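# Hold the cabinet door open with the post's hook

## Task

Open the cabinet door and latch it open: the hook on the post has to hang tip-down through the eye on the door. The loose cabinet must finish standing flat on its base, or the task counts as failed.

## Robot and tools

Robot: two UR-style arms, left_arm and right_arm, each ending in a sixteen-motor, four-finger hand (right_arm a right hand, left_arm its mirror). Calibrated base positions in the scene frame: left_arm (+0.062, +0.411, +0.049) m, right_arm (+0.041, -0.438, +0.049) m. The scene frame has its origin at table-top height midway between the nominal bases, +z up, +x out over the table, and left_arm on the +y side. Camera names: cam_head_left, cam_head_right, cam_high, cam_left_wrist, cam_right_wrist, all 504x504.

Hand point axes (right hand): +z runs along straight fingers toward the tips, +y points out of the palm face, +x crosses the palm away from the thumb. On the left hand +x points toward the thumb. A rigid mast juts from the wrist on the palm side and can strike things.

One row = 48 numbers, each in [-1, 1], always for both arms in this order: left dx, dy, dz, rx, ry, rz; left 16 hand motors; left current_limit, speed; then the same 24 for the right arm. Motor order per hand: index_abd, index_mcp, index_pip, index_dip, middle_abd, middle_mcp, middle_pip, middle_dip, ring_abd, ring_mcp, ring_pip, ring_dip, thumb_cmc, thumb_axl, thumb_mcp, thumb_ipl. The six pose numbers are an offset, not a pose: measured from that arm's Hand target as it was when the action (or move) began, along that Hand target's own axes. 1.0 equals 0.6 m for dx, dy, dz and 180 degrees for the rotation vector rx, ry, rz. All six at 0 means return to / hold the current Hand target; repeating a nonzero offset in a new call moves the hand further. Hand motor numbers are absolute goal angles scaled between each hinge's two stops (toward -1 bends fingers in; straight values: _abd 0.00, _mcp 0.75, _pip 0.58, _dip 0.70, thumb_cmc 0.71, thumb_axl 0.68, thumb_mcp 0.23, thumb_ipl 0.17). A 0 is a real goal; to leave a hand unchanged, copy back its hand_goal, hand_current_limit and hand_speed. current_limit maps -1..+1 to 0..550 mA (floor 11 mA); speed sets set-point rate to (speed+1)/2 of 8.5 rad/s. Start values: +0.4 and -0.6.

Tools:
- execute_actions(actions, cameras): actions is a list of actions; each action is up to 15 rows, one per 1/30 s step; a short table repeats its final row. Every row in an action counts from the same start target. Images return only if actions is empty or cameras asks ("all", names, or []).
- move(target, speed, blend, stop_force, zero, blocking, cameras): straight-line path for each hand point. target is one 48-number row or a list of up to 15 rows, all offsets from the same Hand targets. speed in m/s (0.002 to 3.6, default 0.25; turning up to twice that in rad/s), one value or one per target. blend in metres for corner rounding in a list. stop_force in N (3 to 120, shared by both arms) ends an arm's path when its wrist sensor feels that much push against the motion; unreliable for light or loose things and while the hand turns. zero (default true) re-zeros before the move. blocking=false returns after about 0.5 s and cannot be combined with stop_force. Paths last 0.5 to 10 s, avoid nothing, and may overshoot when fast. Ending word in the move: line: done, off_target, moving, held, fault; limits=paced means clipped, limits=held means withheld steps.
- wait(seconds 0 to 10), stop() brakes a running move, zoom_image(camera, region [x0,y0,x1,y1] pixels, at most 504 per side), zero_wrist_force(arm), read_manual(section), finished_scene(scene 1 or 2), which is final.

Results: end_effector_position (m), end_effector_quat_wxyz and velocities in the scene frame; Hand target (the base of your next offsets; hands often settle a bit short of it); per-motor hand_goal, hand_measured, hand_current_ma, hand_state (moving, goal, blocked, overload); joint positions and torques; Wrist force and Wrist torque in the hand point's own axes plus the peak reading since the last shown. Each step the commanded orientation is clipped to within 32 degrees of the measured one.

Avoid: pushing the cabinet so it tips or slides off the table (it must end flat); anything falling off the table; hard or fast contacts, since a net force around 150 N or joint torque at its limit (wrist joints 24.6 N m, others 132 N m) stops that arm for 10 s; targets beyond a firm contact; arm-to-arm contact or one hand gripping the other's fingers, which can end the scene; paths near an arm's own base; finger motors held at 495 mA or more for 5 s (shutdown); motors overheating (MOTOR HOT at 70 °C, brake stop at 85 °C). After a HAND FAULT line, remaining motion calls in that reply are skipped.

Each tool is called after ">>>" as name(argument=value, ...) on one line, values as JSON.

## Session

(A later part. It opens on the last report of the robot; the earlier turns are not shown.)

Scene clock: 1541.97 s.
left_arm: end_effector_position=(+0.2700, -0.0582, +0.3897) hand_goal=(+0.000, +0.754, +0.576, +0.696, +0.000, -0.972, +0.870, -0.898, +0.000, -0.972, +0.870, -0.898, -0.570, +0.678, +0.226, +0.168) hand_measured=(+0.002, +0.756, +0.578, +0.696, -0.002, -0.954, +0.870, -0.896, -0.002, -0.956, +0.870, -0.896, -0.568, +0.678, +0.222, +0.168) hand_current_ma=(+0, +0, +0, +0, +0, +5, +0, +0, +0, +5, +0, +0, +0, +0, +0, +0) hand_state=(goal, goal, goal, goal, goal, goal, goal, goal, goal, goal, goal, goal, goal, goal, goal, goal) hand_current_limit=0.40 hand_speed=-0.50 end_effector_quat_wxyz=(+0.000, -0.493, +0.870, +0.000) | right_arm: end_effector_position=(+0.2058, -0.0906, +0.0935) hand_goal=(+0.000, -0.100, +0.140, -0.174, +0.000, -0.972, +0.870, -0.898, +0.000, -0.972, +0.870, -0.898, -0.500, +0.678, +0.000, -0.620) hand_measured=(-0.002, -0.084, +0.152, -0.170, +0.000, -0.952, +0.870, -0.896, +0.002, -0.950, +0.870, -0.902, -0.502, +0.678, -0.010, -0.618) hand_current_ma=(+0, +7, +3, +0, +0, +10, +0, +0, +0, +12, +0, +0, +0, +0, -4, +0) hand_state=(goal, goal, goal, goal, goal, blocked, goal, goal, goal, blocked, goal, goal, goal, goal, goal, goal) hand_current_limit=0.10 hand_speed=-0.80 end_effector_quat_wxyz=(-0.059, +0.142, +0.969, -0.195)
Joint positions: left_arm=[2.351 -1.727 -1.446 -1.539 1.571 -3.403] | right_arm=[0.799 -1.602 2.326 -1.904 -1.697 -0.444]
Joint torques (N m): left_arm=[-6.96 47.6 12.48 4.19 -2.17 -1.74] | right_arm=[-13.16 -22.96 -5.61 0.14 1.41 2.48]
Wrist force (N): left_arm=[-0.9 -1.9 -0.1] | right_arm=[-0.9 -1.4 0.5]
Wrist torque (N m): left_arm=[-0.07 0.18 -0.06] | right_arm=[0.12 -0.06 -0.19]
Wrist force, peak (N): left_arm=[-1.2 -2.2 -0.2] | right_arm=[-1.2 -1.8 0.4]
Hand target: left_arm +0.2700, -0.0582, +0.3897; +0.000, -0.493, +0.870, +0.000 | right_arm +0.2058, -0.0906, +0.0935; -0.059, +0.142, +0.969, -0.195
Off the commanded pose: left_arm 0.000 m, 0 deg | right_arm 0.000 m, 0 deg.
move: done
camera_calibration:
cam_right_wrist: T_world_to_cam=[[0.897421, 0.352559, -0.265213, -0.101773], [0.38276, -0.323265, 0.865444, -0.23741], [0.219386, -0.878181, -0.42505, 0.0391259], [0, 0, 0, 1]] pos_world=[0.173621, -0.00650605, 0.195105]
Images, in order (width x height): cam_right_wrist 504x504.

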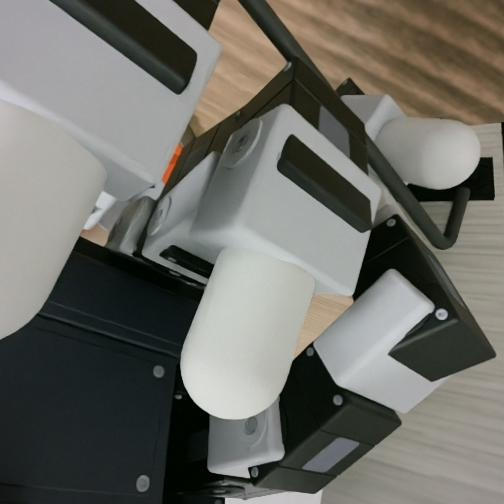

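>>> move(target=[0,0,0,0,0,0, 0,0.754,0.576,0.696,0,-0.973,0.869,-0.899,0,-0.973,0.869,-0.899,-0.571,0.678,0.226,0.168,0.4,-0.5, 0.0025,-0.0028,0.0078,0.0617,0.0414,0.0043, 0,-0.10,0.139,-0.174,0,-0.973,0.869,-0.899,0,-0.973,0.869,-0.899,-0.5,0.678,0.0,-0.62,0.1,-0.8], speed=0.04, cameras=["cam_right_wrist","cam_head_left"])

>>> zoom_image(camera="cam_right_wrist", region=[304, 100, 504, 300])

Scene clock: 1569.37 s.
left_arm: end_effector_position=(+0.2700, -0.0582, +0.3897) hand_goal=(+0.000, +0.754, +0.576, +0.696, +0.000, -0.972, +0.870, -0.898, +0.000, -0.972, +0.870, -0.898, -0.570, +0.678, +0.226, +0.168) hand_measured=(+0.002, +0.762, +0.578, +0.696, -0.002, -0.954, +0.870, -0.896, -0.002, -0.956, +0.870, -0.896, -0.568, +0.678, +0.222, +0.168) hand_current_ma=(+0, +1, +0, +0, +0, +5, +0, +0, +0, +5, +0, +0, +0, +0, +0, +0) hand_state=(goal, goal, goal, goal, goal, goal, goal, goal, goal, goal, goal, goal, goal, goal, goal, goal) hand_current_limit=0.40 hand_speed=-0.50 end_effector_quat_wxyz=(+0.000, -0.493, +0.870, +0.000) | right_arm: end_effector_position=(+0.2032, -0.0933, +0.0900) hand_goal=(+0.000, -0.100, +0.140, -0.174, +0.000, -0.972, +0.870, -0.898, +0.000, -0.972, +0.870, -0.898, -0.500, +0.678, +0.000, -0.620) hand_measured=(-0.002, -0.084, +0.152, -0.170, +0.000, -0.952, +0.870, -0.896, +0.002, -0.950, +0.870, -0.900, -0.502, +0.678, -0.010, -0.620) hand_current_ma=(+0, +7, +3, +0, +0, +10, +0, +0, +0, +12, +0, +0, +0, +0, -4, +0) hand_state=(goal, goal, goal, goal, goal, blocked, goal, goal, goal, blocked, goal, goal, goal, goal, goal, goal) hand_current_limit=0.10 hand_speed=-0.80 end_effector_quat_wxyz=(-0.134, +0.155, +0.938, -0.278)
Joint positions: left_arm=[2.351 -1.727 -1.446 -1.539 1.571 -3.403] | right_arm=[0.786 -1.478 2.168 -1.639 -1.666 -0.416]
Joint torques (N m): left_arm=[-6.99 47.18 12.41 3.89 -2.47 -1.88] | right_arm=[-14.6 -10.98 -33.29 1.15 1.24 2.27]
Wrist force (N): left_arm=[-0.6 -2.8 -0.7] | right_arm=[-0.4 -2.1 0.1]
Wrist torque (N m): left_arm=[-0.04 0.20 -0.05] | right_arm=[0.12 -0.03 -0.13]
Wrist force, peak (N): left_arm=[-0.6 -2.8 -0.8] | right_arm=[-0.1 -2.3 0.1]
Hand target: left_arm +0.2700, -0.0582, +0.3897; +0.000, -0.493, +0.870, +0.000 | right_arm +0.2032, -0.0933, +0.0900; -0.134, +0.155, +0.938, -0.278
Off the commanded pose: left_arm 0.000 m, 0 deg | right_arm 0.000 m, 0 deg.
move: done
camera_calibration:
cam_right_wrist: T_world_to_cam=[[0.852154, 0.25058, -0.459395, -0.0822295], [0.511737, -0.215585, 0.831654, -0.247359], [0.109357, -0.943787, -0.311942, 0.0418916], [0, 0, 0, 1]] pos_world=[0.192074, 0.00681497, 0.181009]
Images, in order (width x height): cam_head_left 504x504, cam_right_wrist 504x504.

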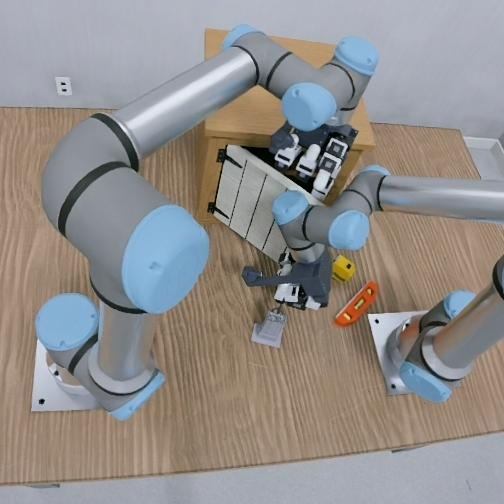

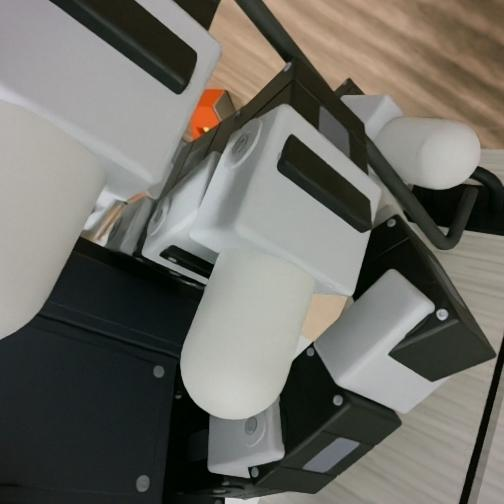

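Scaled by 2.520.

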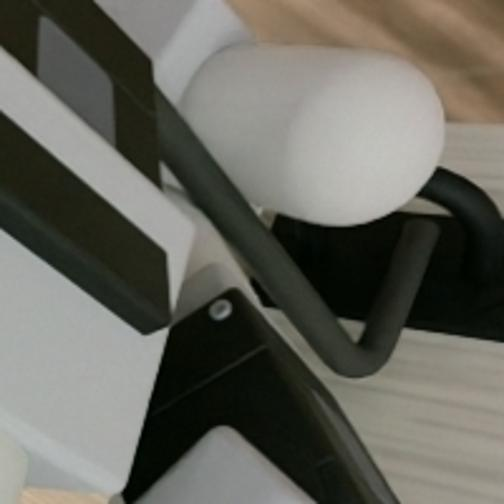

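>>> move(target=[0,0.0105,0,0,0,0, 0,0.754,0.576,0.696,0,-0.973,0.869,-0.899,0,-0.973,0.869,-0.899,-0.571,0.678,0.226,0.168,0.4,-0.5, 0,0,0,0,0,0, 0,-0.10,0.139,-0.174,0,-0.973,0.869,-0.899,0,-0.973,0.869,-0.899,-0.5,0.678,0.0,-0.62,0.1,-0.8], speed=0.02, cameras=["cam_right_wrist"])

>>> zoom_image(camera="cam_right_wrist", region=[304, 100, 504, 300])

Scene clock: 1590.00 s.
left_arm: end_effector_position=(+0.2647, -0.0550, +0.3897) hand_goal=(+0.000, +0.754, +0.576, +0.696, +0.000, -0.972, +0.870, -0.898, +0.000, -0.972, +0.870, -0.898, -0.570, +0.678, +0.226, +0.168) hand_measured=(+0.002, +0.794, +0.596, +0.698, -0.002, -0.954, +0.870, -0.896, -0.002, -0.956, +0.870, -0.896, -0.568, +0.678, +0.222, +0.168) hand_current_ma=(+0, +27, +6, +0, +0, +5, +0, +0, +0, +5, +0, +0, +0, +0, +0, +0) hand_state=(goal, blocked, goal, goal, goal, goal, goal, goal, goal, goal, goal, goal, goal, goal, goal, goal) hand_current_limit=0.40 hand_speed=-0.50 end_effector_quat_wxyz=(+0.000, -0.493, +0.870, +0.000) | right_arm: end_effector_position=(+0.2032, -0.0933, +0.0900) hand_goal=(+0.000, -0.100, +0.140, -0.174, +0.000, -0.972, +0.870, -0.898, +0.000, -0.972, +0.870, -0.898, -0.500, +0.678, +0.000, -0.620) hand_measured=(-0.002, -0.084, +0.152, -0.170, +0.000, -0.952, +0.870, -0.896, +0.002, -0.950, +0.870, -0.900, -0.502, +0.678, -0.010, -0.620) hand_current_ma=(+0, +7, +3, +0, +0, +10, +0, +0, +0, +12, +0, +0, +0, +0, -4, +0) hand_state=(goal, goal, goal, goal, goal, blocked, goal, goal, goal, blocked, goal, goal, goal, goal, goal, goal) hand_current_limit=0.10 hand_speed=-0.80 end_effector_quat_wxyz=(-0.134, +0.155, +0.938, -0.278)
Joint positions: left_arm=[2.348 -1.714 -1.461 -1.537 1.571 -3.406] | right_arm=[0.786 -1.478 2.167 -1.639 -1.666 -0.416]
Joint torques (N m): left_arm=[-6.29 44.76 10.41 3.55 -2.32 -1.76] | right_arm=[-13.22 -12.54 -33.1 0.79 0.94 2.57]
Wrist force (N): left_arm=[-0.6 -4.6 -1.1] | right_arm=[0.9 -1.1 0.6]
Wrist torque (N m): left_arm=[0.19 0.23 -0.04] | right_arm=[0.16 -0.19 -0.03]
Wrist force, peak (N): left_arm=[-0.4 -4.6 -2.0] | right_arm=[1.1 -2.2 -0.4]
Hand target: left_arm +0.2646, -0.0550, +0.3897; +0.000, -0.493, +0.870, +0.000 | right_arm +0.2032, -0.0933, +0.0900; -0.134, +0.155, +0.938, -0.278
Off the commanded pose: left_arm 0.000 m, 0 deg | right_arm 0.000 m, 0 deg.
move: done
camera_calibration:
cam_right_wrist: T_world_to_cam=[[0.852116, 0.250555, -0.459478, -0.0822069], [0.511799, -0.215484, 0.831642, -0.24737], [0.109362, -0.943816, -0.311851, 0.0418747], [0, 0, 0, 1]] pos_world=[0.192074, 0.00681505, 0.18101]
Images, in order (width x height): cam_right_wrist 504x504.

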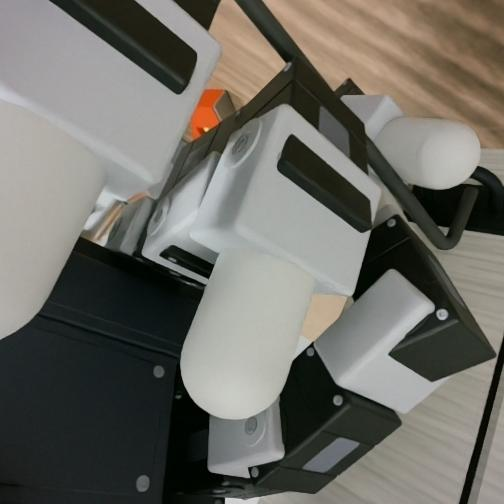

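Scaled by 2.520.

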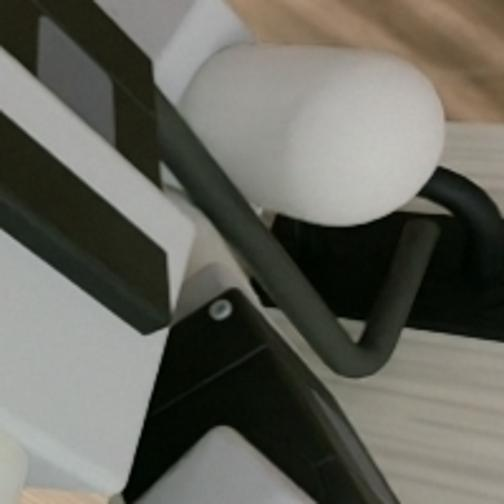

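>>> move(target=[0,0,0,0,0,0, 0,0.754,0.576,0.696,0,-0.973,0.869,-0.899,0,-0.973,0.869,-0.899,-0.571,0.678,0.226,0.168,0.4,-0.5, 0.0174,0.003,0.0048,0,0,0, 0,-0.10,0.139,-0.174,0,-0.973,0.869,-0.899,0,-0.973,0.869,-0.899,-0.5,0.678,0.0,-0.62,0.1,-0.8], speed=0.02, cameras=["cam_right_wrist","cam_head_left"])

>>> zoom_image(camera="cam_right_wrist", region=[304, 100, 504, 300])

>>> zoom_image(camera="cam_head_left", region=[230, 220, 350, 340])

Scene clock: 1606.50 s.
left_arm: end_effector_position=(+0.2646, -0.0550, +0.3897) hand_goal=(+0.000, +0.754, +0.576, +0.696, +0.000, -0.972, +0.870, -0.898, +0.000, -0.972, +0.870, -0.898, -0.570, +0.678, +0.226, +0.168) hand_measured=(+0.002, +0.772, +0.588, +0.698, -0.002, -0.954, +0.870, -0.896, -0.002, -0.956, +0.870, -0.896, -0.568, +0.678, +0.222, +0.168) hand_current_ma=(+0, +5, +2, +0, +0, +5, +0, +0, +0, +5, +0, +0, +0, +0, +0, +0) hand_state=(goal, goal, goal, goal, goal, goal, goal, goal, goal, goal, goal, goal, goal, goal, goal, goal) hand_current_limit=0.40 hand_speed=-0.50 end_effector_quat_wxyz=(+0.000, -0.493, +0.870, +0.000) | right_arm: end_effector_position=(+0.1931, -0.0894, +0.0883) hand_goal=(+0.000, -0.100, +0.140, -0.174, +0.000, -0.972, +0.870, -0.898, +0.000, -0.972, +0.870, -0.898, -0.500, +0.678, +0.000, -0.620) hand_measured=(+0.000, -0.084, +0.152, -0.170, +0.000, -0.952, +0.870, -0.896, +0.002, -0.950, +0.870, -0.900, -0.500, +0.678, -0.006, -0.620) hand_current_ma=(+0, +6, +3, +0, +0, +10, +0, +0, +0, +12, +0, +0, +0, +0, -1, +0) hand_state=(goal, goal, goal, goal, goal, blocked, goal, goal, goal, blocked, goal, goal, goal, goal, goal, goal) hand_current_limit=0.10 hand_speed=-0.80 end_effector_quat_wxyz=(-0.134, +0.155, +0.938, -0.278)
Joint positions: left_arm=[2.348 -1.714 -1.462 -1.537 1.571 -3.406] | right_arm=[0.809 -1.477 2.172 -1.642 -1.652 -0.397]
Joint torques (N m): left_arm=[-4.97 46 16.46 3.56 -2.41 -1.5] | right_arm=[9.57 -12.49 -5.35 -3.23 1.52 2.29]
Wrist force (N): left_arm=[-0.8 -2.7 -0.3] | right_arm=[-0.9 -2.0 0.1]
Wrist torque (N m): left_arm=[-0.07 0.16 -0.04] | right_arm=[0.10 -0.02 -0.16]
Wrist force, peak (N): left_arm=[-0.1 -5.1 -2.4] | right_arm=[1.0 -2.4 -0.5]
Hand target: left_arm +0.2646, -0.0550, +0.3897; +0.000, -0.493, +0.870, +0.000 | right_arm +0.1930, -0.0894, +0.0883; -0.134, +0.155, +0.938, -0.278
Off the commanded pose: left_arm 0.000 m, 0 deg | right_arm 0.000 m, 0 deg.
move: done
camera_calibration:
cam_right_wrist: T_world_to_cam=[[0.852116, 0.250555, -0.459478, -0.0753588], [0.511799, -0.215484, 0.831642, -0.239947], [0.109362, -0.943816, -0.311851, 0.04613], [0, 0, 0, 1]] pos_world=[0.181974, 0.010715, 0.17931]
Images, in order (width x height): cam_head_left 504x504, cam_right_wrist 504x504.

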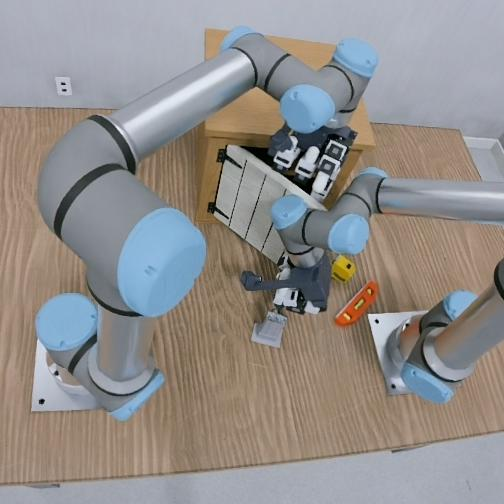

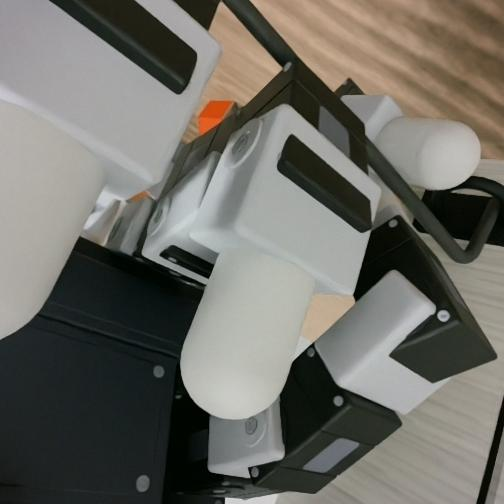

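Scaled by 2.520.

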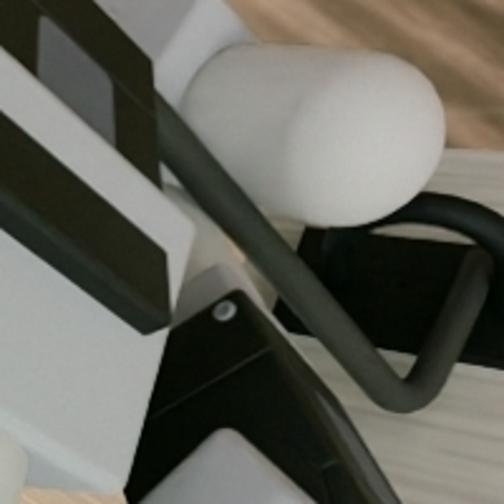

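Scaled by 4.200.

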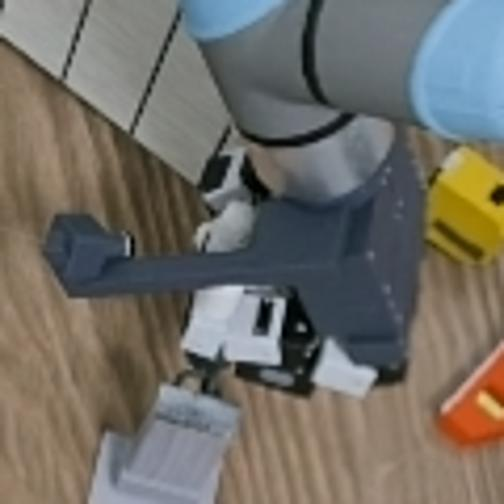

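>>> zoom_image(camera="cam_right_wrist", region=[384, 140, 504, 260])

Scaled by 4.200.

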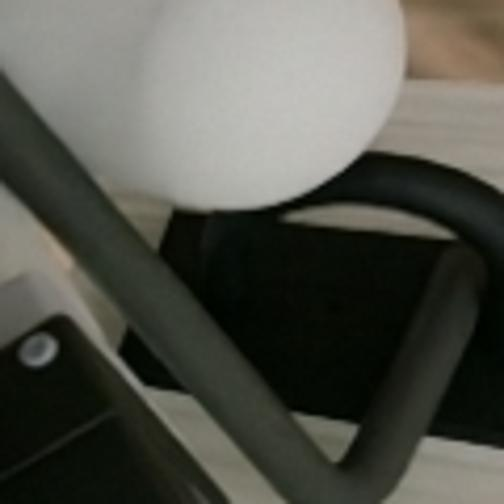

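>>> move(target=[0,0,0,0,0,0, 0,0.754,0.576,0.696,0,-0.973,0.869,-0.899,0,-0.973,0.869,-0.899,-0.571,0.678,0.226,0.168,0.4,-0.5, 0.004,-0.0098,0,-0.0041,-0.0012,0.0274, 0,-0.10,0.139,-0.174,0,-0.973,0.869,-0.899,0,-0.973,0.869,-0.899,-0.5,0.678,0.0,-0.62,0.1,-0.8], speed=0.03, cameras=["cam_right_wrist"])

>>> zoom_image(camera="cam_right_wrist", region=[384, 140, 504, 260])

Scene clock: 1634.27 s.
left_arm: end_effector_position=(+0.2646, -0.0550, +0.3897) hand_goal=(+0.000, +0.754, +0.576, +0.696, +0.000, -0.972, +0.870, -0.898, +0.000, -0.972, +0.870, -0.898, -0.570, +0.678, +0.226, +0.168) hand_measured=(+0.002, +0.776, +0.588, +0.698, -0.002, -0.954, +0.870, -0.896, -0.002, -0.956, +0.870, -0.896, -0.568, +0.678, +0.222, +0.168) hand_current_ma=(+0, +8, +2, +0, +0, +5, +0, +0, +0, +5, +0, +0, +0, +0, +0, +0) hand_state=(goal, blocked, goal, goal, goal, goal, goal, goal, goal, goal, goal, goal, goal, goal, goal, goal) hand_current_limit=0.40 hand_speed=-0.50 end_effector_quat_wxyz=(+0.000, -0.493, +0.870, +0.000) | right_arm: end_effector_position=(+0.1896, -0.0932, +0.0920) hand_goal=(+0.000, -0.100, +0.140, -0.174, +0.000, -0.972, +0.870, -0.898, +0.000, -0.972, +0.870, -0.898, -0.500, +0.678, +0.000, -0.620) hand_measured=(+0.004, -0.084, +0.152, -0.166, +0.000, -0.952, +0.870, -0.896, +0.002, -0.950, +0.870, -0.900, -0.500, +0.678, -0.004, -0.620) hand_current_ma=(+0, +6, +3, +1, +0, +10, +0, +0, +0, +12, +0, +0, +0, +0, -1, +0) hand_state=(goal, goal, goal, goal, goal, blocked, goal, goal, goal, blocked, goal, goal, goal, goal, goal, goal) hand_current_limit=0.10 hand_speed=-0.80 end_effector_quat_wxyz=(-0.119, +0.195, +0.933, -0.278)
Joint positions: left_arm=[2.348 -1.714 -1.462 -1.537 1.571 -3.406] | right_arm=[0.827 -1.5 2.186 -1.646 -1.641 -0.298]
Joint torques (N m): left_arm=[-1.22 46.18 32.42 3.79 -2.57 -1.36] | right_arm=[11.45 -28.39 -4.57 -3.02 1.36 2.28]
Wrist force (N): left_arm=[-0.4 -3.5 -0.9] | right_arm=[-1.4 -0.5 -0.2]
Wrist torque (N m): left_arm=[0.06 0.22 -0.04] | right_arm=[0.21 0.01 -0.21]
Wrist force, peak (N): left_arm=[-0.3 -3.7 -1.6] | right_arm=[-1.1 -2.2 0.0]
Hand target: left_arm +0.2646, -0.0550, +0.3897; +0.000, -0.493, +0.870, +0.000 | right_arm +0.1895, -0.0932, +0.0920; -0.119, +0.196, +0.933, -0.278
Off the commanded pose: left_arm 0.000 m, 0 deg | right_arm 0.000 m, 0 deg.
move: done
camera_calibration:
cam_right_wrist: T_world_to_cam=[[0.888784, 0.181988, -0.420646, -0.0865779], [0.454639, -0.233902, 0.859414, -0.235553], [0.058013, -0.955076, -0.290627, 0.0507997], [0, 0, 0, 1]] pos_world=[0.181094, 0.00917726, 0.180783]
Images, in order (width x height): cam_right_wrist 504x504.

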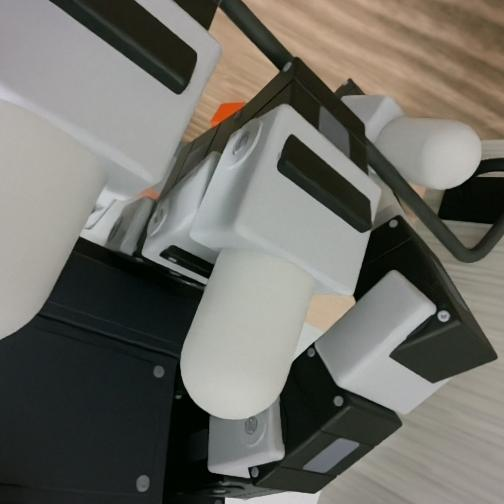

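Scaled by 4.200.

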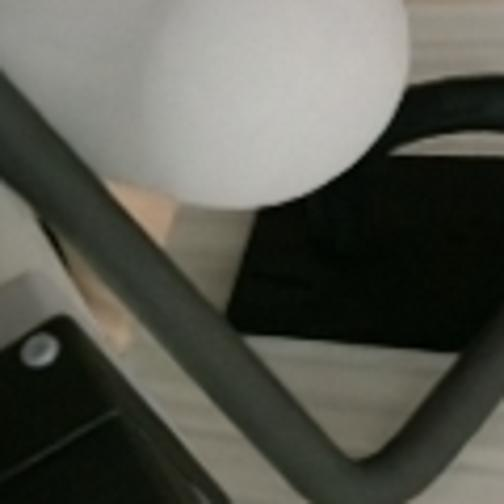

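>>> zoom_image(camera="cam_right_wrist", region=[454, 170, 504, 270])

Scaled by 5.040.

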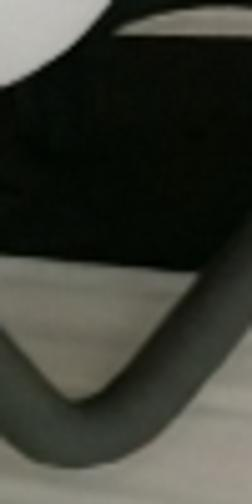

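>>> move(target=[0,0,0,0,0,0, 0,0.754,0.576,0.696,0,-0.973,0.869,-0.899,0,-0.973,0.869,-0.899,-0.571,0.678,0.226,0.168,0.4,-0.5, 0.0017,-0.0058,-0.0083,-0.0008,-0.0229,0.0157, 0,-0.10,0.139,-0.174,0,-0.973,0.869,-0.899,0,-0.973,0.869,-0.899,-0.5,0.678,0.0,-0.62,0.1,-0.8], speed=0.03, cameras=["cam_right_wrist"])

>>> zoom_image(camera="cam_right_wrist", region=[384, 140, 504, 260])

Scene clock: 1652.17 s.
left_arm: end_effector_position=(+0.2646, -0.0550, +0.3897) hand_goal=(+0.000, +0.754, +0.576, +0.696, +0.000, -0.972, +0.870, -0.898, +0.000, -0.972, +0.870, -0.898, -0.570, +0.678, +0.226, +0.168) hand_measured=(+0.002, +0.766, +0.586, +0.698, -0.002, -0.954, +0.870, -0.896, -0.002, -0.956, +0.870, -0.896, -0.568, +0.678, +0.222, +0.168) hand_current_ma=(+0, +3, +1, +0, +0, +5, +0, +0, +0, +5, +0, +0, +0, +0, +0, +0) hand_state=(goal, goal, goal, goal, goal, goal, goal, goal, goal, goal, goal, goal, goal, goal, goal, goal) hand_current_limit=0.40 hand_speed=-0.50 end_effector_quat_wxyz=(+0.000, -0.493, +0.870, +0.000) | right_arm: end_effector_position=(+0.1892, -0.0931, +0.0982) hand_goal=(+0.000, -0.100, +0.140, -0.174, +0.000, -0.972, +0.870, -0.898, +0.000, -0.972, +0.870, -0.898, -0.500, +0.678, +0.000, -0.620) hand_measured=(+0.004, -0.084, +0.152, -0.168, +0.000, -0.952, +0.870, -0.896, +0.002, -0.950, +0.870, -0.900, -0.500, +0.678, -0.004, -0.620) hand_current_ma=(+0, +6, +3, +1, +0, +10, +0, +0, +0, +12, +0, +0, +0, +0, -1, +0) hand_state=(goal, goal, goal, goal, goal, blocked, goal, goal, goal, blocked, goal, goal, goal, goal, goal, goal) hand_current_limit=0.10 hand_speed=-0.80 end_effector_quat_wxyz=(-0.078, +0.208, +0.932, -0.287)
Joint positions: left_arm=[2.348 -1.714 -1.462 -1.537 1.571 -3.406] | right_arm=[0.875 -1.509 2.182 -1.649 -1.683 -0.21]
Joint torques (N m): left_arm=[1.61 45.15 33.59 3.8 -2.38 -1.95] | right_arm=[11.2 -28.67 -32.74 -3.29 -2.01 2.04]
Wrist force (N): left_arm=[-0.6 -2.2 0.2] | right_arm=[-1.4 -1.2 0.4]
Wrist torque (N m): left_arm=[-0.07 0.14 -0.03] | right_arm=[0.19 -0.03 -0.23]
Wrist force, peak (N): left_arm=[-0.2 -3.8 -1.6] | right_arm=[-1.3 -2.0 -0.3]
Hand target: left_arm +0.2646, -0.0550, +0.3897; +0.000, -0.493, +0.870, +0.000 | right_arm +0.1892, -0.0931, +0.0982; -0.078, +0.208, +0.932, -0.287
Off the commanded pose: left_arm 0.000 m, 0 deg | right_arm 0.000 m, 0 deg.
move: done
camera_calibration:
cam_right_wrist: T_world_to_cam=[[0.91969, 0.168205, -0.354792, -0.0974132], [0.384492, -0.20261, 0.90062, -0.228466], [0.0796049, -0.964705, -0.251012, 0.0438519], [0, 0, 0, 1]] pos_world=[0.173942, 0.0124002, 0.182207]
Images, in order (width x height): cam_right_wrist 504x504.

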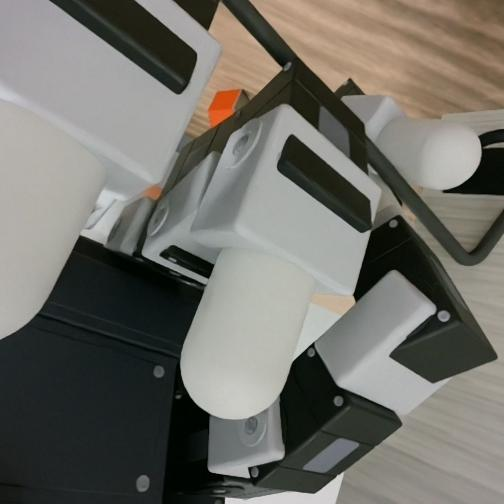

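Scaled by 4.200.

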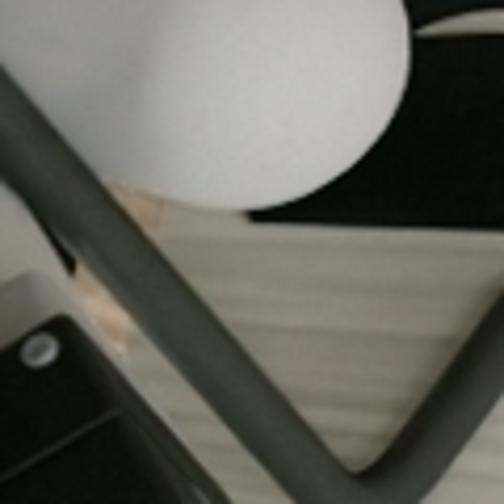

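>>> move(target=[0,0,0,0,0,0, 0,0.754,0.576,0.696,0,-0.973,0.869,-0.899,0,-0.973,0.869,-0.899,-0.571,0.678,0.226,0.168,0.4,-0.5, 0,0,0,0,0,0, 0,-0.10,0.139,-0.174,0,-0.973,0.869,-0.899,0,-0.973,0.869,-0.899,-0.5,0.678,0.109,-0.769,0.1,-0.8], speed=0.03, cameras=["cam_right_wrist"])

>>> zoom_image(camera="cam_right_wrist", region=[304, 60, 504, 260])

Scene clock: 1659.90 s.
left_arm: end_effector_position=(+0.2646, -0.0550, +0.3897) hand_goal=(+0.000, +0.754, +0.576, +0.696, +0.000, -0.972, +0.870, -0.898, +0.000, -0.972, +0.870, -0.898, -0.570, +0.678, +0.226, +0.168) hand_measured=(+0.002, +0.766, +0.586, +0.698, -0.002, -0.954, +0.870, -0.896, -0.002, -0.956, +0.870, -0.896, -0.568, +0.678, +0.222, +0.168) hand_current_ma=(+0, +3, +1, +0, +0, +5, +0, +0, +0, +5, +0, +0, +0, +0, +0, +0) hand_state=(goal, goal, goal, goal, goal, goal, goal, goal, goal, goal, goal, goal, goal, goal, goal, goal) hand_current_limit=0.40 hand_speed=-0.50 end_effector_quat_wxyz=(+0.000, -0.493, +0.870, +0.000) | right_arm: end_effector_position=(+0.1892, -0.0931, +0.0982) hand_goal=(+0.000, -0.100, +0.140, -0.174, +0.000, -0.972, +0.870, -0.898, +0.000, -0.972, +0.870, -0.898, -0.500, +0.678, +0.110, -0.768) hand_measured=(+0.004, -0.084, +0.152, -0.168, +0.000, -0.952, +0.870, -0.896, +0.002, -0.950, +0.870, -0.900, -0.500, +0.678, +0.104, -0.764) hand_current_ma=(+0, +6, +3, +1, +0, +10, +0, +0, +0, +12, +0, +0, +0, +0, -1, +0) hand_state=(goal, goal, goal, goal, goal, blocked, goal, goal, goal, blocked, goal, goal, goal, goal, goal, goal) hand_current_limit=0.10 hand_speed=-0.80 end_effector_quat_wxyz=(-0.078, +0.208, +0.932, -0.287)
Joint positions: left_arm=[2.348 -1.714 -1.462 -1.537 1.571 -3.406] | right_arm=[0.875 -1.509 2.182 -1.649 -1.683 -0.21]
Joint torques (N m): left_arm=[3.34 46.43 32.35 3.79 -2.23 -1.54] | right_arm=[11.54 -27.03 -33.77 -2.63 -1.94 2.33]
Wrist force (N): left_arm=[-0.6 -2.4 -0.3] | right_arm=[-1.2 -1.5 0.1]
Wrist torque (N m): left_arm=[-0.07 0.14 -0.03] | right_arm=[0.19 -0.05 -0.22]
Wrist force, peak (N): left_arm=[-0.9 -2.6 -0.2] | right_arm=[-1.4 -1.9 0.1]
Hand target: left_arm +0.2646, -0.0550, +0.3897; +0.000, -0.493, +0.870, +0.000 | right_arm +0.1892, -0.0931, +0.0982; -0.078, +0.208, +0.932, -0.287
Off the commanded pose: left_arm 0.000 m, 0 deg | right_arm 0.000 m, 0 deg.
move: done
camera_calibration:
cam_right_wrist: T_world_to_cam=[[0.919725, 0.168187, -0.35471, -0.0974339], [0.384407, -0.202626, 0.900652, -0.228457], [0.0796041, -0.964705, -0.251012, 0.0438522], [0, 0, 0, 1]] pos_world=[0.173942, 0.0124002, 0.182207]
Images, in order (width x height): cam_right_wrist 504x504.

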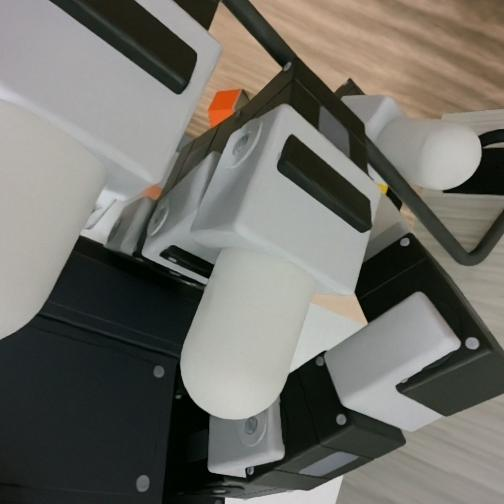

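Scaled by 2.520.

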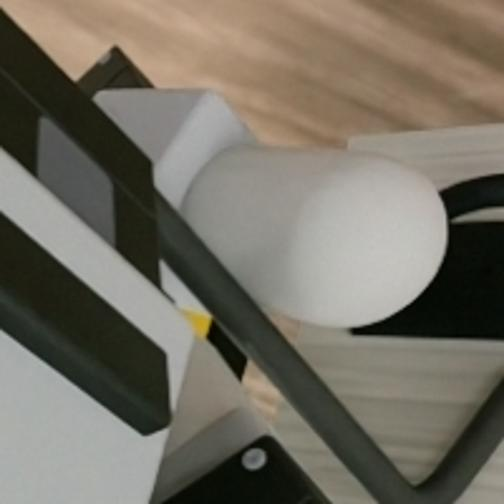

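>>> move(target=[0,0.0108,0,0,0,0, 0,0.754,0.576,0.696,0,-0.973,0.869,-0.899,0,-0.973,0.869,-0.899,-0.571,0.678,0.226,0.168,0.4,-0.5, 0,0,0,0,0,0, 0,-0.10,0.139,-0.174,0,-0.973,0.869,-0.899,0,-0.973,0.869,-0.899,-0.5,0.678,0.109,-0.769,0.1,-0.8], speed=0.02, cameras=["cam_right_wrist"])

>>> zoom_image(camera="cam_right_wrist", region=[384, 120, 504, 240])

Scene clock: 1680.50 s.
left_arm: end_effector_position=(+0.2591, -0.0517, +0.3897) hand_goal=(+0.000, +0.754, +0.576, +0.696, +0.000, -0.972, +0.870, -0.898, +0.000, -0.972, +0.870, -0.898, -0.570, +0.678, +0.226, +0.168) hand_measured=(+0.002, +0.800, +0.600, +0.698, -0.002, -0.954, +0.870, -0.896, -0.002, -0.956, +0.870, -0.896, -0.568, +0.678, +0.222, +0.168) hand_current_ma=(+0, +36, +8, +0, +0, +5, +0, +0, +0, +5, +0, +0, +0, +0, +0, +0) hand_state=(goal, blocked, blocked, goal, goal, goal, goal, goal, goal, goal, goal, goal, goal, goal, goal, goal) hand_current_limit=0.40 hand_speed=-0.50 end_effector_quat_wxyz=(+0.000, -0.493, +0.870, +0.000) | right_arm: end_effector_position=(+0.1892, -0.0931, +0.0982) hand_goal=(+0.000, -0.100, +0.140, -0.174, +0.000, -0.972, +0.870, -0.898, +0.000, -0.972, +0.870, -0.898, -0.500, +0.678, +0.110, -0.768) hand_measured=(+0.004, -0.084, +0.152, -0.168, +0.000, -0.952, +0.870, -0.896, +0.002, -0.950, +0.870, -0.900, -0.500, +0.678, +0.104, -0.764) hand_current_ma=(+0, +6, +3, +1, +0, +10, +0, +0, +0, +12, +0, +0, +0, +0, -1, +0) hand_state=(goal, goal, goal, goal, goal, blocked, goal, goal, goal, blocked, goal, goal, goal, goal, goal, goal) hand_current_limit=0.10 hand_speed=-0.80 end_effector_quat_wxyz=(-0.078, +0.208, +0.932, -0.287)
Joint positions: left_arm=[2.345 -1.7 -1.477 -1.535 1.571 -3.409] | right_arm=[0.875 -1.509 2.182 -1.649 -1.683 -0.21]
Joint torques (N m): left_arm=[-6.6 44.73 10.63 3.56 -2.29 -1.72] | right_arm=[11.37 -25.66 -31.66 -1.75 -1.98 2.37]
Wrist force (N): left_arm=[-0.5 -5.2 -0.7] | right_arm=[-1.4 -0.7 0.3]
Wrist torque (N m): left_arm=[0.21 0.21 -0.01] | right_arm=[0.21 -0.02 -0.25]
Wrist force, peak (N): left_arm=[0.0 -5.2 -2.2] | right_arm=[-1.4 -1.7 -0.1]
Hand target: left_arm +0.2590, -0.0516, +0.3897; +0.000, -0.493, +0.870, +0.000 | right_arm +0.1892, -0.0931, +0.0982; -0.078, +0.208, +0.932, -0.287
Off the commanded pose: left_arm 0.000 m, 0 deg | right_arm 0.000 m, 0 deg.
move: done
camera_calibration:
cam_right_wrist: T_world_to_cam=[[0.919725, 0.168187, -0.35471, -0.0974339], [0.384407, -0.202626, 0.900652, -0.228457], [0.0796041, -0.964705, -0.251012, 0.0438522], [0, 0, 0, 1]] pos_world=[0.173942, 0.0124002, 0.182207]
Images, in order (width x height): cam_right_wrist 504x504.

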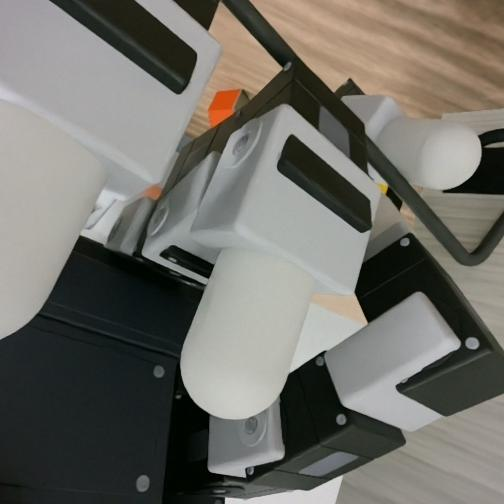

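Scaled by 4.200.

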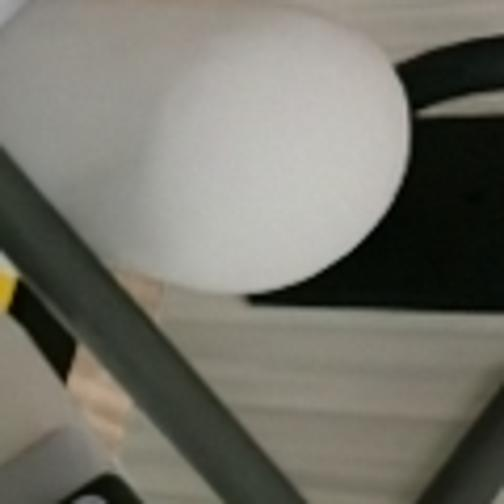

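>>> wait(seconds=0, cameras=["cam_head_left","cam_head_right","cam_left_wrist","cam_high"])

>>> zoom_image(camera="cam_head_left", region=[250, 130, 400, 280])

>>> zoom_image(camera="cam_head_right", region=[230, 130, 380, 280])

Scene clock: 1714.97 s.
left_arm: end_effector_position=(+0.2590, -0.0516, +0.3897) hand_goal=(+0.000, +0.754, +0.576, +0.696, +0.000, -0.972, +0.870, -0.898, +0.000, -0.972, +0.870, -0.898, -0.570, +0.678, +0.226, +0.168) hand_measured=(+0.002, +0.802, +0.600, +0.698, -0.002, -0.954, +0.870, -0.896, -0.002, -0.956, +0.870, -0.896, -0.568, +0.678, +0.222, +0.168) hand_current_ma=(+0, +37, +8, +0, +0, +5, +0, +0, +0, +5, +0, +0, +0, +0, +0, +0) hand_state=(goal, blocked, blocked, goal, goal, goal, goal, goal, goal, goal, goal, goal, goal, goal, goal, goal) hand_current_limit=0.40 hand_speed=-0.50 end_effector_quat_wxyz=(+0.000, -0.493, +0.870, +0.000) | right_arm: end_effector_position=(+0.1892, -0.0931, +0.0982) hand_goal=(+0.000, -0.100, +0.140, -0.174, +0.000, -0.972, +0.870, -0.898, +0.000, -0.972, +0.870, -0.898, -0.500, +0.678, +0.110, -0.768) hand_measured=(+0.004, -0.084, +0.152, -0.168, +0.000, -0.952, +0.870, -0.896, +0.002, -0.950, +0.870, -0.900, -0.500, +0.678, +0.104, -0.764) hand_current_ma=(+0, +6, +3, +1, +0, +10, +0, +0, +0, +12, +0, +0, +0, +0, -1, +0) hand_state=(goal, goal, goal, goal, goal, blocked, goal, goal, goal, blocked, goal, goal, goal, goal, goal, goal) hand_current_limit=0.10 hand_speed=-0.80 end_effector_quat_wxyz=(-0.078, +0.208, +0.932, -0.287)
Joint positions: left_arm=[2.345 -1.7 -1.477 -1.535 1.571 -3.409] | right_arm=[0.875 -1.509 2.182 -1.649 -1.683 -0.21]
Joint torques (N m): left_arm=[-7.49 45.79 10.58 3.29 -2.34 -1.57] | right_arm=[10.44 -24.41 -30.43 -1.12 -1.92 2.47]
Wrist force (N): left_arm=[-0.4 -5.0 -1.2] | right_arm=[-1.3 -0.9 0.1]
Wrist torque (N m): left_arm=[0.23 0.22 -0.02] | right_arm=[0.21 -0.03 -0.25]
Wrist force, peak (N): left_arm=[-0.1 -5.3 -2.4] | right_arm=[-1.5 -1.4 0.0]
Hand target: left_arm +0.2590, -0.0516, +0.3897; +0.000, -0.493, +0.870, +0.000 | right_arm +0.1892, -0.0931, +0.0982; -0.078, +0.208, +0.932, -0.287
Off the commanded pose: left_arm 0.000 m, 0 deg | right_arm 0.000 m, 0 deg.
camera_calibration:
cam_left_wrist: T_world_to_cam=[[0.946157, 0.323707, -0.000724579, -0.259654], [0.217106, -0.632913, 0.743159, -0.430976], [0.240107, -0.703303, -0.669114, 0.287248], [0, 0, 0, 1]] pos_world=[0.27027, 0.0133033, 0.512298]
Images, in order (width x height): cam_head_left 504x504, cam_head_right 504x504, cam_high 504x504, cam_left_wrist 504x504.

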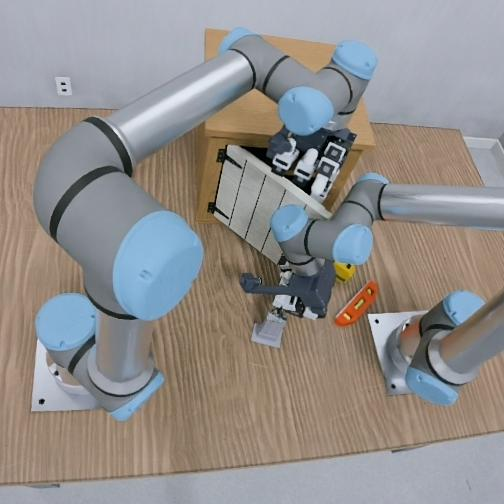

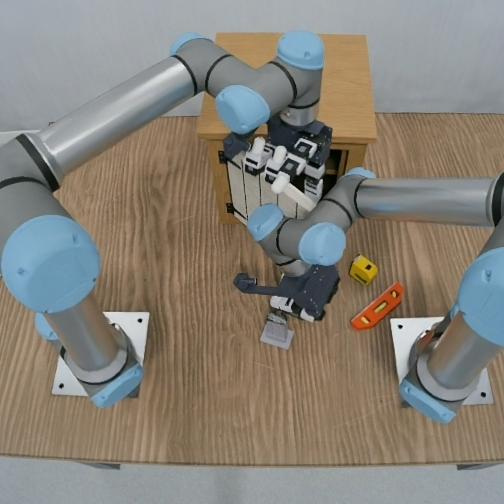

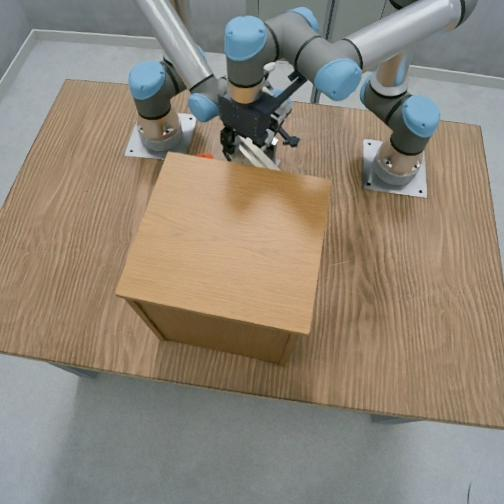

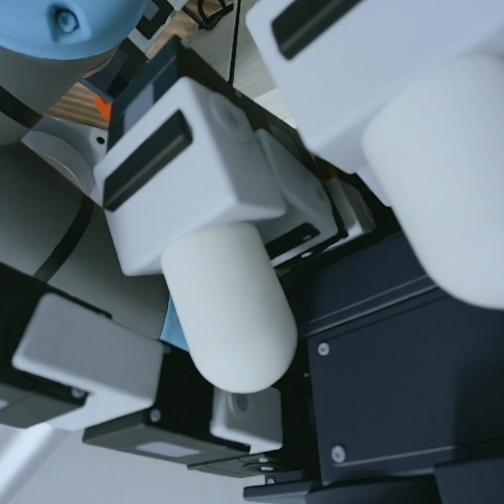

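Scaled by 3.360.

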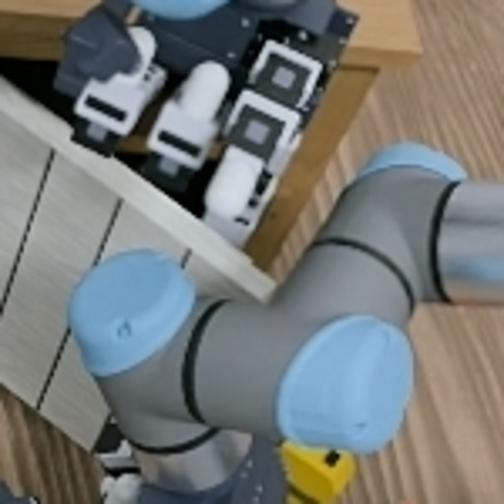

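Scaled by 3.360.

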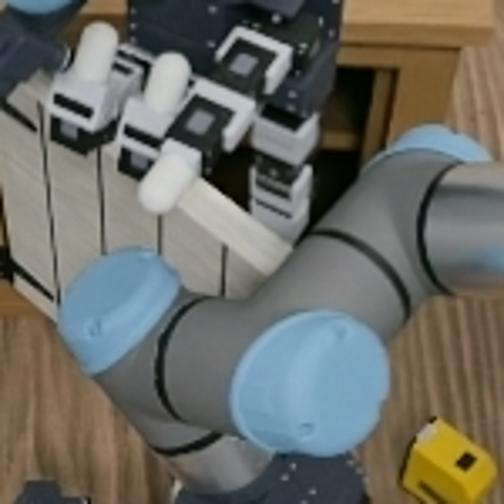

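>>> move(target=[[0,-0.05,0,0,0,0, 0,0.754,0.576,0.696,0,-0.973,0.869,-0.899,0,-0.973,0.869,-0.899,-0.571,0.678,0.226,0.168,0.4,-0.5, 0,0,0,0,0,0, 0,-0.10,0.139,-0.174,0,-0.973,0.869,-0.899,0,-0.973,0.869,-0.899,-0.5,0.678,0.109,-0.769,0.1,-0.8],[0,-0.05,-0.22,0,0,0, 0,0.754,0.576,0.696,0,-0.973,0.869,-0.899,0,-0.973,0.869,-0.899,-0.571,0.678,0.226,0.168,0.4,-0.5, 0,0,0,0,0,0, 0,-0.10,0.139,-0.174,0,-0.973,0.869,-0.899,0,-0.973,0.869,-0.899,-0.5,0.678,0.109,-0.769,0.1,-0.8],[-0.423,0.272,-0.22,0,0,0, 0,0.754,0.576,0.696,0,-0.973,0.869,-0.899,0,-0.973,0.869,-0.899,-0.571,0.678,0.226,0.168,0.4,-0.5, 0,0,0,0,0,0, 0,-0.10,0.139,-0.174,0,-0.973,0.869,-0.899,0,-0.973,0.869,-0.899,-0.5,0.678,0.109,-0.769,0.1,-0.8]], speed=[0.05,0.15,0.2], blend=0.01, cameras=["cam_head_left","cam_head_right"])

Scene clock: 1740.30 s.
left_arm: end_effector_position=(+0.2494, +0.2499, +0.5219) hand_goal=(+0.000, +0.754, +0.576, +0.696, +0.000, -0.972, +0.870, -0.898, +0.000, -0.972, +0.870, -0.898, -0.570, +0.678, +0.226, +0.168) hand_measured=(+0.002, +0.754, +0.578, +0.698, -0.002, -0.954, +0.870, -0.896, -0.002, -0.956, +0.870, -0.896, -0.568, +0.678, +0.222, +0.168) hand_current_ma=(+0, +0, +0, +0, +0, +5, +0, +0, +0, +5, +0, +0, +0, +0, +0, +0) hand_state=(goal, goal, goal, goal, goal, goal, goal, goal, goal, goal, goal, goal, goal, goal, goal, goal) hand_current_limit=0.40 hand_speed=-0.50 end_effector_quat_wxyz=(+0.000, -0.493, +0.870, +0.000) | right_arm: end_effector_position=(+0.1892, -0.0931, +0.0982) hand_goal=(+0.000, -0.100, +0.140, -0.174, +0.000, -0.972, +0.870, -0.898, +0.000, -0.972, +0.870, -0.898, -0.500, +0.678, +0.110, -0.768) hand_measured=(+0.004, -0.084, +0.152, -0.168, +0.000, -0.952, +0.870, -0.896, +0.002, -0.950, +0.870, -0.900, -0.500, +0.678, +0.104, -0.764) hand_current_ma=(+0, +6, +3, +1, +0, +10, +0, +0, +0, +12, +0, +0, +0, +0, -1, +0) hand_state=(goal, goal, goal, goal, goal, blocked, goal, goal, goal, blocked, goal, goal, goal, goal, goal, goal) hand_current_limit=0.10 hand_speed=-0.80 end_effector_quat_wxyz=(-0.078, +0.208, +0.932, -0.287)
Joint positions: left_arm=[2.971 -1.178 -1.579 -1.955 1.571 -2.784] | right_arm=[0.875 -1.509 2.182 -1.649 -1.683 -0.21]
Joint torques (N m): left_arm=[5.38 20.58 9.69 0.02 -2.45 1.89] | right_arm=[10.98 -21.77 -29.83 -0.76 -1.86 2.36]
Wrist force (N): left_arm=[-1.0 -1.8 -1.1] | right_arm=[-1.2 -1.8 0.2]
Wrist torque (N m): left_arm=[0.02 0.18 -0.15] | right_arm=[0.16 -0.05 -0.22]
Wrist force, peak (N): left_arm=[0.1 -5.4 -2.5] | right_arm=[-1.3 -1.9 0.2]
Hand target: left_arm +0.2495, +0.2499, +0.5219; +0.000, -0.493, +0.870, +0.000 | right_arm +0.1892, -0.0931, +0.0982; -0.078, +0.208, +0.932, -0.287
Off the commanded pose: left_arm 0.000 m, 0 deg | right_arm 0.000 m, 0 deg.
move: done
Images, in order (width x height): cam_head_left 504x504, cam_head_right 504x504.

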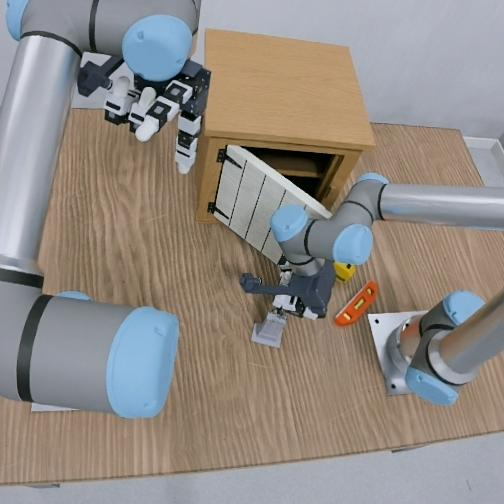

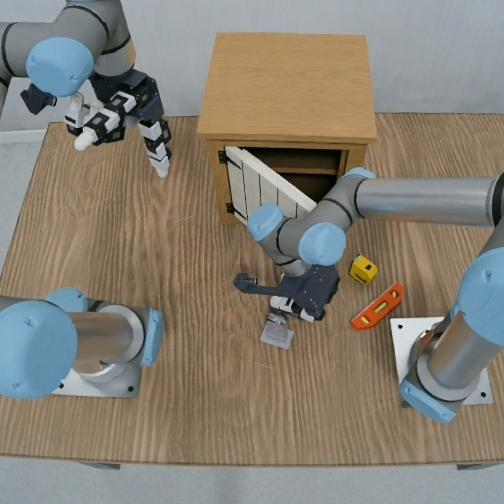

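>>> move(target=[[0,0,0,0,0,0, 0,0.754,0.576,0.696,0,-0.973,0.869,-0.899,0,-0.973,0.869,-0.899,-0.571,0.678,0.226,0.168,0.4,-0.5, 0,0,0,0,0,0, 0,-0.10,0.139,-0.174,0,-0.973,0.869,-0.899,0,-0.973,0.869,-0.899,-0.5,0.678,-0.094,-0.562,0.1,-0.8],[0,0,0,0,0,0, 0,0.754,0.576,0.696,0,-0.973,0.869,-0.899,0,-0.973,0.869,-0.899,-0.571,0.678,0.226,0.168,0.4,-0.5, 0,0,0,0,0,0, 0,-0.10,0.139,-0.174,0,-0.973,0.869,-0.899,0,-0.973,0.869,-0.899,-0.5,0.678,-0.06,-0.526,0.1,-0.8]], speed=0.05, cameras=["cam_right_wrist"])

>>> zoom_image(camera="cam_right_wrist", region=[304, 60, 504, 260])

Scene clock: 1783.80 s.
left_arm: end_effector_position=(+0.2495, +0.2499, +0.5219) hand_goal=(+0.000, +0.754, +0.576, +0.696, +0.000, -0.972, +0.870, -0.898, +0.000, -0.972, +0.870, -0.898, -0.570, +0.678, +0.226, +0.168) hand_measured=(+0.002, +0.754, +0.578, +0.698, -0.002, -0.954, +0.870, -0.896, -0.002, -0.956, +0.870, -0.896, -0.568, +0.678, +0.222, +0.168) hand_current_ma=(+0, +0, +0, +0, +0, +5, +0, +0, +0, +5, +0, +0, +0, +0, +0, +0) hand_state=(goal, goal, goal, goal, goal, goal, goal, goal, goal, goal, goal, goal, goal, goal, goal, goal) hand_current_limit=0.40 hand_speed=-0.50 end_effector_quat_wxyz=(+0.000, -0.493, +0.870, +0.000) | right_arm: end_effector_position=(+0.1892, -0.0931, +0.0982) hand_goal=(+0.000, -0.100, +0.140, -0.174, +0.000, -0.972, +0.870, -0.898, +0.000, -0.972, +0.870, -0.898, -0.500, +0.678, -0.060, -0.526) hand_measured=(+0.004, -0.084, +0.152, -0.168, +0.000, -0.952, +0.870, -0.896, +0.002, -0.950, +0.870, -0.900, -0.500, +0.678, -0.068, -0.530) hand_current_ma=(+0, +6, +3, +1, +0, +10, +0, +0, +0, +12, +0, +0, +0, +0, -2, -1) hand_state=(goal, goal, goal, goal, goal, blocked, goal, goal, goal, blocked, goal, goal, goal, goal, goal, goal) hand_current_limit=0.10 hand_speed=-0.80 end_effector_quat_wxyz=(-0.078, +0.208, +0.932, -0.287)
Joint positions: left_arm=[2.971 -1.178 -1.579 -1.955 1.571 -2.783] | right_arm=[0.875 -1.509 2.182 -1.649 -1.683 -0.21]
Joint torques (N m): left_arm=[4.44 20.91 10.28 0.11 -2.5 1.62] | right_arm=[11.62 -19.8 -28.78 -0.76 -1.91 2.15]
Wrist force (N): left_arm=[-1.3 -1.7 -0.9] | right_arm=[-1.1 -1.7 0.0]
Wrist torque (N m): left_arm=[0.01 0.22 -0.17] | right_arm=[0.18 -0.05 -0.23]
Wrist force, peak (N): left_arm=[-1.3 -1.9 -1.0] | right_arm=[-1.4 -1.9 0.1]
Hand target: left_arm +0.2495, +0.2499, +0.5219; +0.000, -0.493, +0.870, +0.000 | right_arm +0.1892, -0.0931, +0.0982; -0.078, +0.208, +0.932, -0.287
Off the commanded pose: left_arm 0.000 m, 0 deg | right_arm 0.000 m, 0 deg.
move: done
camera_calibration:
cam_right_wrist: T_world_to_cam=[[0.919725, 0.168187, -0.35471, -0.0974339], [0.384407, -0.202626, 0.900652, -0.228457], [0.0796041, -0.964705, -0.251012, 0.0438522], [0, 0, 0, 1]] pos_world=[0.173942, 0.0124002, 0.182207]
Images, in order (width x height): cam_right_wrist 504x504.

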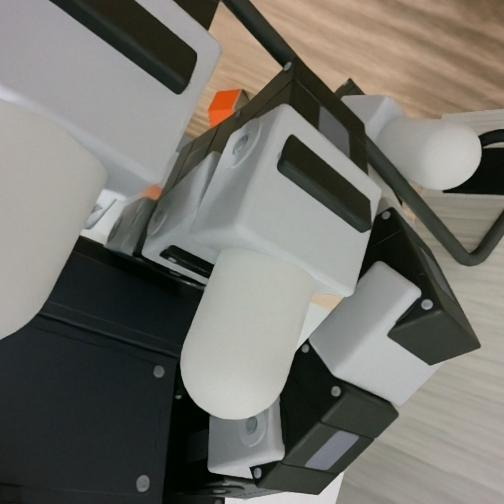

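Scaled by 2.520.

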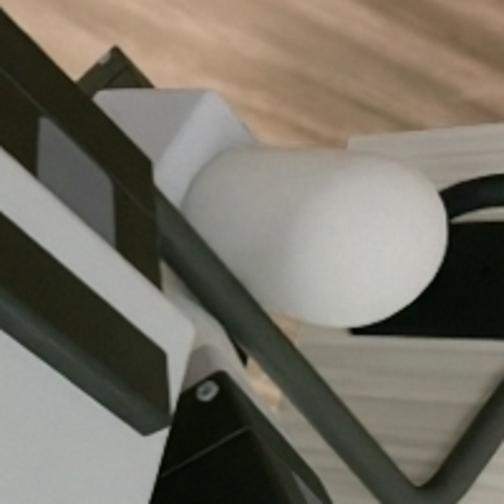

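>>> move(target=[[0,0,0,0,0,0, 0,0.754,0.576,0.696,0,-0.973,0.869,-0.899,0,-0.973,0.869,-0.899,-0.571,0.678,0.226,0.168,0.4,-0.5, 0,0,0,0,0,0, 0,-0.10,0.139,-0.174,0,-0.973,0.869,-0.899,0,-0.973,0.869,-0.899,-0.5,0.678,0.038,-0.614,0.1,-0.85],[0,0,0,0,0,0, 0,0.754,0.576,0.696,0,-0.973,0.869,-0.899,0,-0.973,0.869,-0.899,-0.571,0.678,0.226,0.168,0.4,-0.5, 0,0,0,0,0,0, 0,-0.10,0.139,-0.174,0,-0.973,0.869,-0.899,0,-0.973,0.869,-0.899,-0.5,0.678,0.073,-0.637,0.1,-0.9]], speed=0.05, cameras=["cam_right_wrist"])

>>> zoom_image(camera="cam_right_wrist", region=[304, 60, 504, 260])

Scene clock: 1805.27 s.
left_arm: end_effector_position=(+0.2495, +0.2499, +0.5219) hand_goal=(+0.000, +0.754, +0.576, +0.696, +0.000, -0.972, +0.870, -0.898, +0.000, -0.972, +0.870, -0.898, -0.570, +0.678, +0.226, +0.168) hand_measured=(+0.002, +0.754, +0.578, +0.698, -0.002, -0.954, +0.870, -0.896, -0.002, -0.956, +0.870, -0.896, -0.568, +0.678, +0.222, +0.168) hand_current_ma=(+0, +0, +0, +0, +0, +5, +0, +0, +0, +5, +0, +0, +0, +0, +0, +0) hand_state=(goal, goal, goal, goal, goal, goal, goal, goal, goal, goal, goal, goal, goal, goal, goal, goal) hand_current_limit=0.40 hand_speed=-0.50 end_effector_quat_wxyz=(+0.000, -0.493, +0.870, +0.000) | right_arm: end_effector_position=(+0.1892, -0.0931, +0.0982) hand_goal=(+0.000, -0.100, +0.140, -0.174, +0.000, -0.972, +0.870, -0.898, +0.000, -0.972, +0.870, -0.898, -0.500, +0.678, +0.074, -0.636) hand_measured=(+0.004, -0.084, +0.152, -0.168, +0.000, -0.952, +0.870, -0.896, +0.002, -0.950, +0.870, -0.900, -0.500, +0.678, +0.050, -0.638) hand_current_ma=(+0, +6, +3, +1, +0, +10, +0, +0, +0, +12, +0, +0, +0, +0, -19, +0) hand_state=(goal, goal, goal, goal, goal, blocked, goal, goal, goal, blocked, goal, goal, goal, goal, blocked, goal) hand_current_limit=0.10 hand_speed=-0.90 end_effector_quat_wxyz=(-0.078, +0.208, +0.932, -0.287)
Joint positions: left_arm=[2.971 -1.178 -1.579 -1.955 1.571 -2.783] | right_arm=[0.875 -1.509 2.182 -1.649 -1.683 -0.21]
Joint torques (N m): left_arm=[6.56 16.98 10.03 0.12 -2.38 1.83] | right_arm=[10.6 -19.98 -26.69 -0.75 -1.83 1.99]
Wrist force (N): left_arm=[-1.2 -1.7 -0.8] | right_arm=[-1.0 -1.5 0.1]
Wrist torque (N m): left_arm=[0.01 0.21 -0.16] | right_arm=[0.22 -0.06 -0.22]
Wrist force, peak (N): left_arm=[-1.3 -1.9 -1.0] | right_arm=[-1.2 -1.9 0.1]
Hand target: left_arm +0.2495, +0.2499, +0.5219; +0.000, -0.493, +0.870, +0.000 | right_arm +0.1892, -0.0931, +0.0982; -0.078, +0.208, +0.932, -0.287
Off the commanded pose: left_arm 0.000 m, 0 deg | right_arm 0.000 m, 0 deg.
move: done
camera_calibration:
cam_right_wrist: T_world_to_cam=[[0.919725, 0.168187, -0.35471, -0.0974339], [0.384407, -0.202626, 0.900652, -0.228457], [0.0796041, -0.964705, -0.251012, 0.0438522], [0, 0, 0, 1]] pos_world=[0.173942, 0.0124002, 0.182207]
Images, in order (width x height): cam_right_wrist 504x504.

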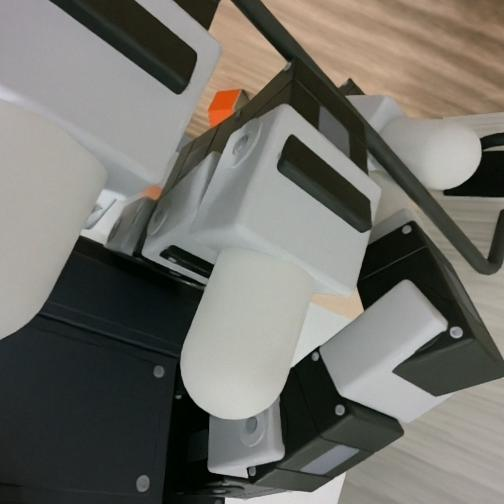

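Scaled by 2.520.

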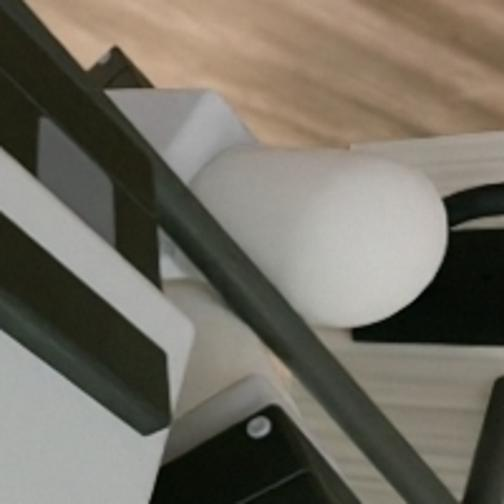

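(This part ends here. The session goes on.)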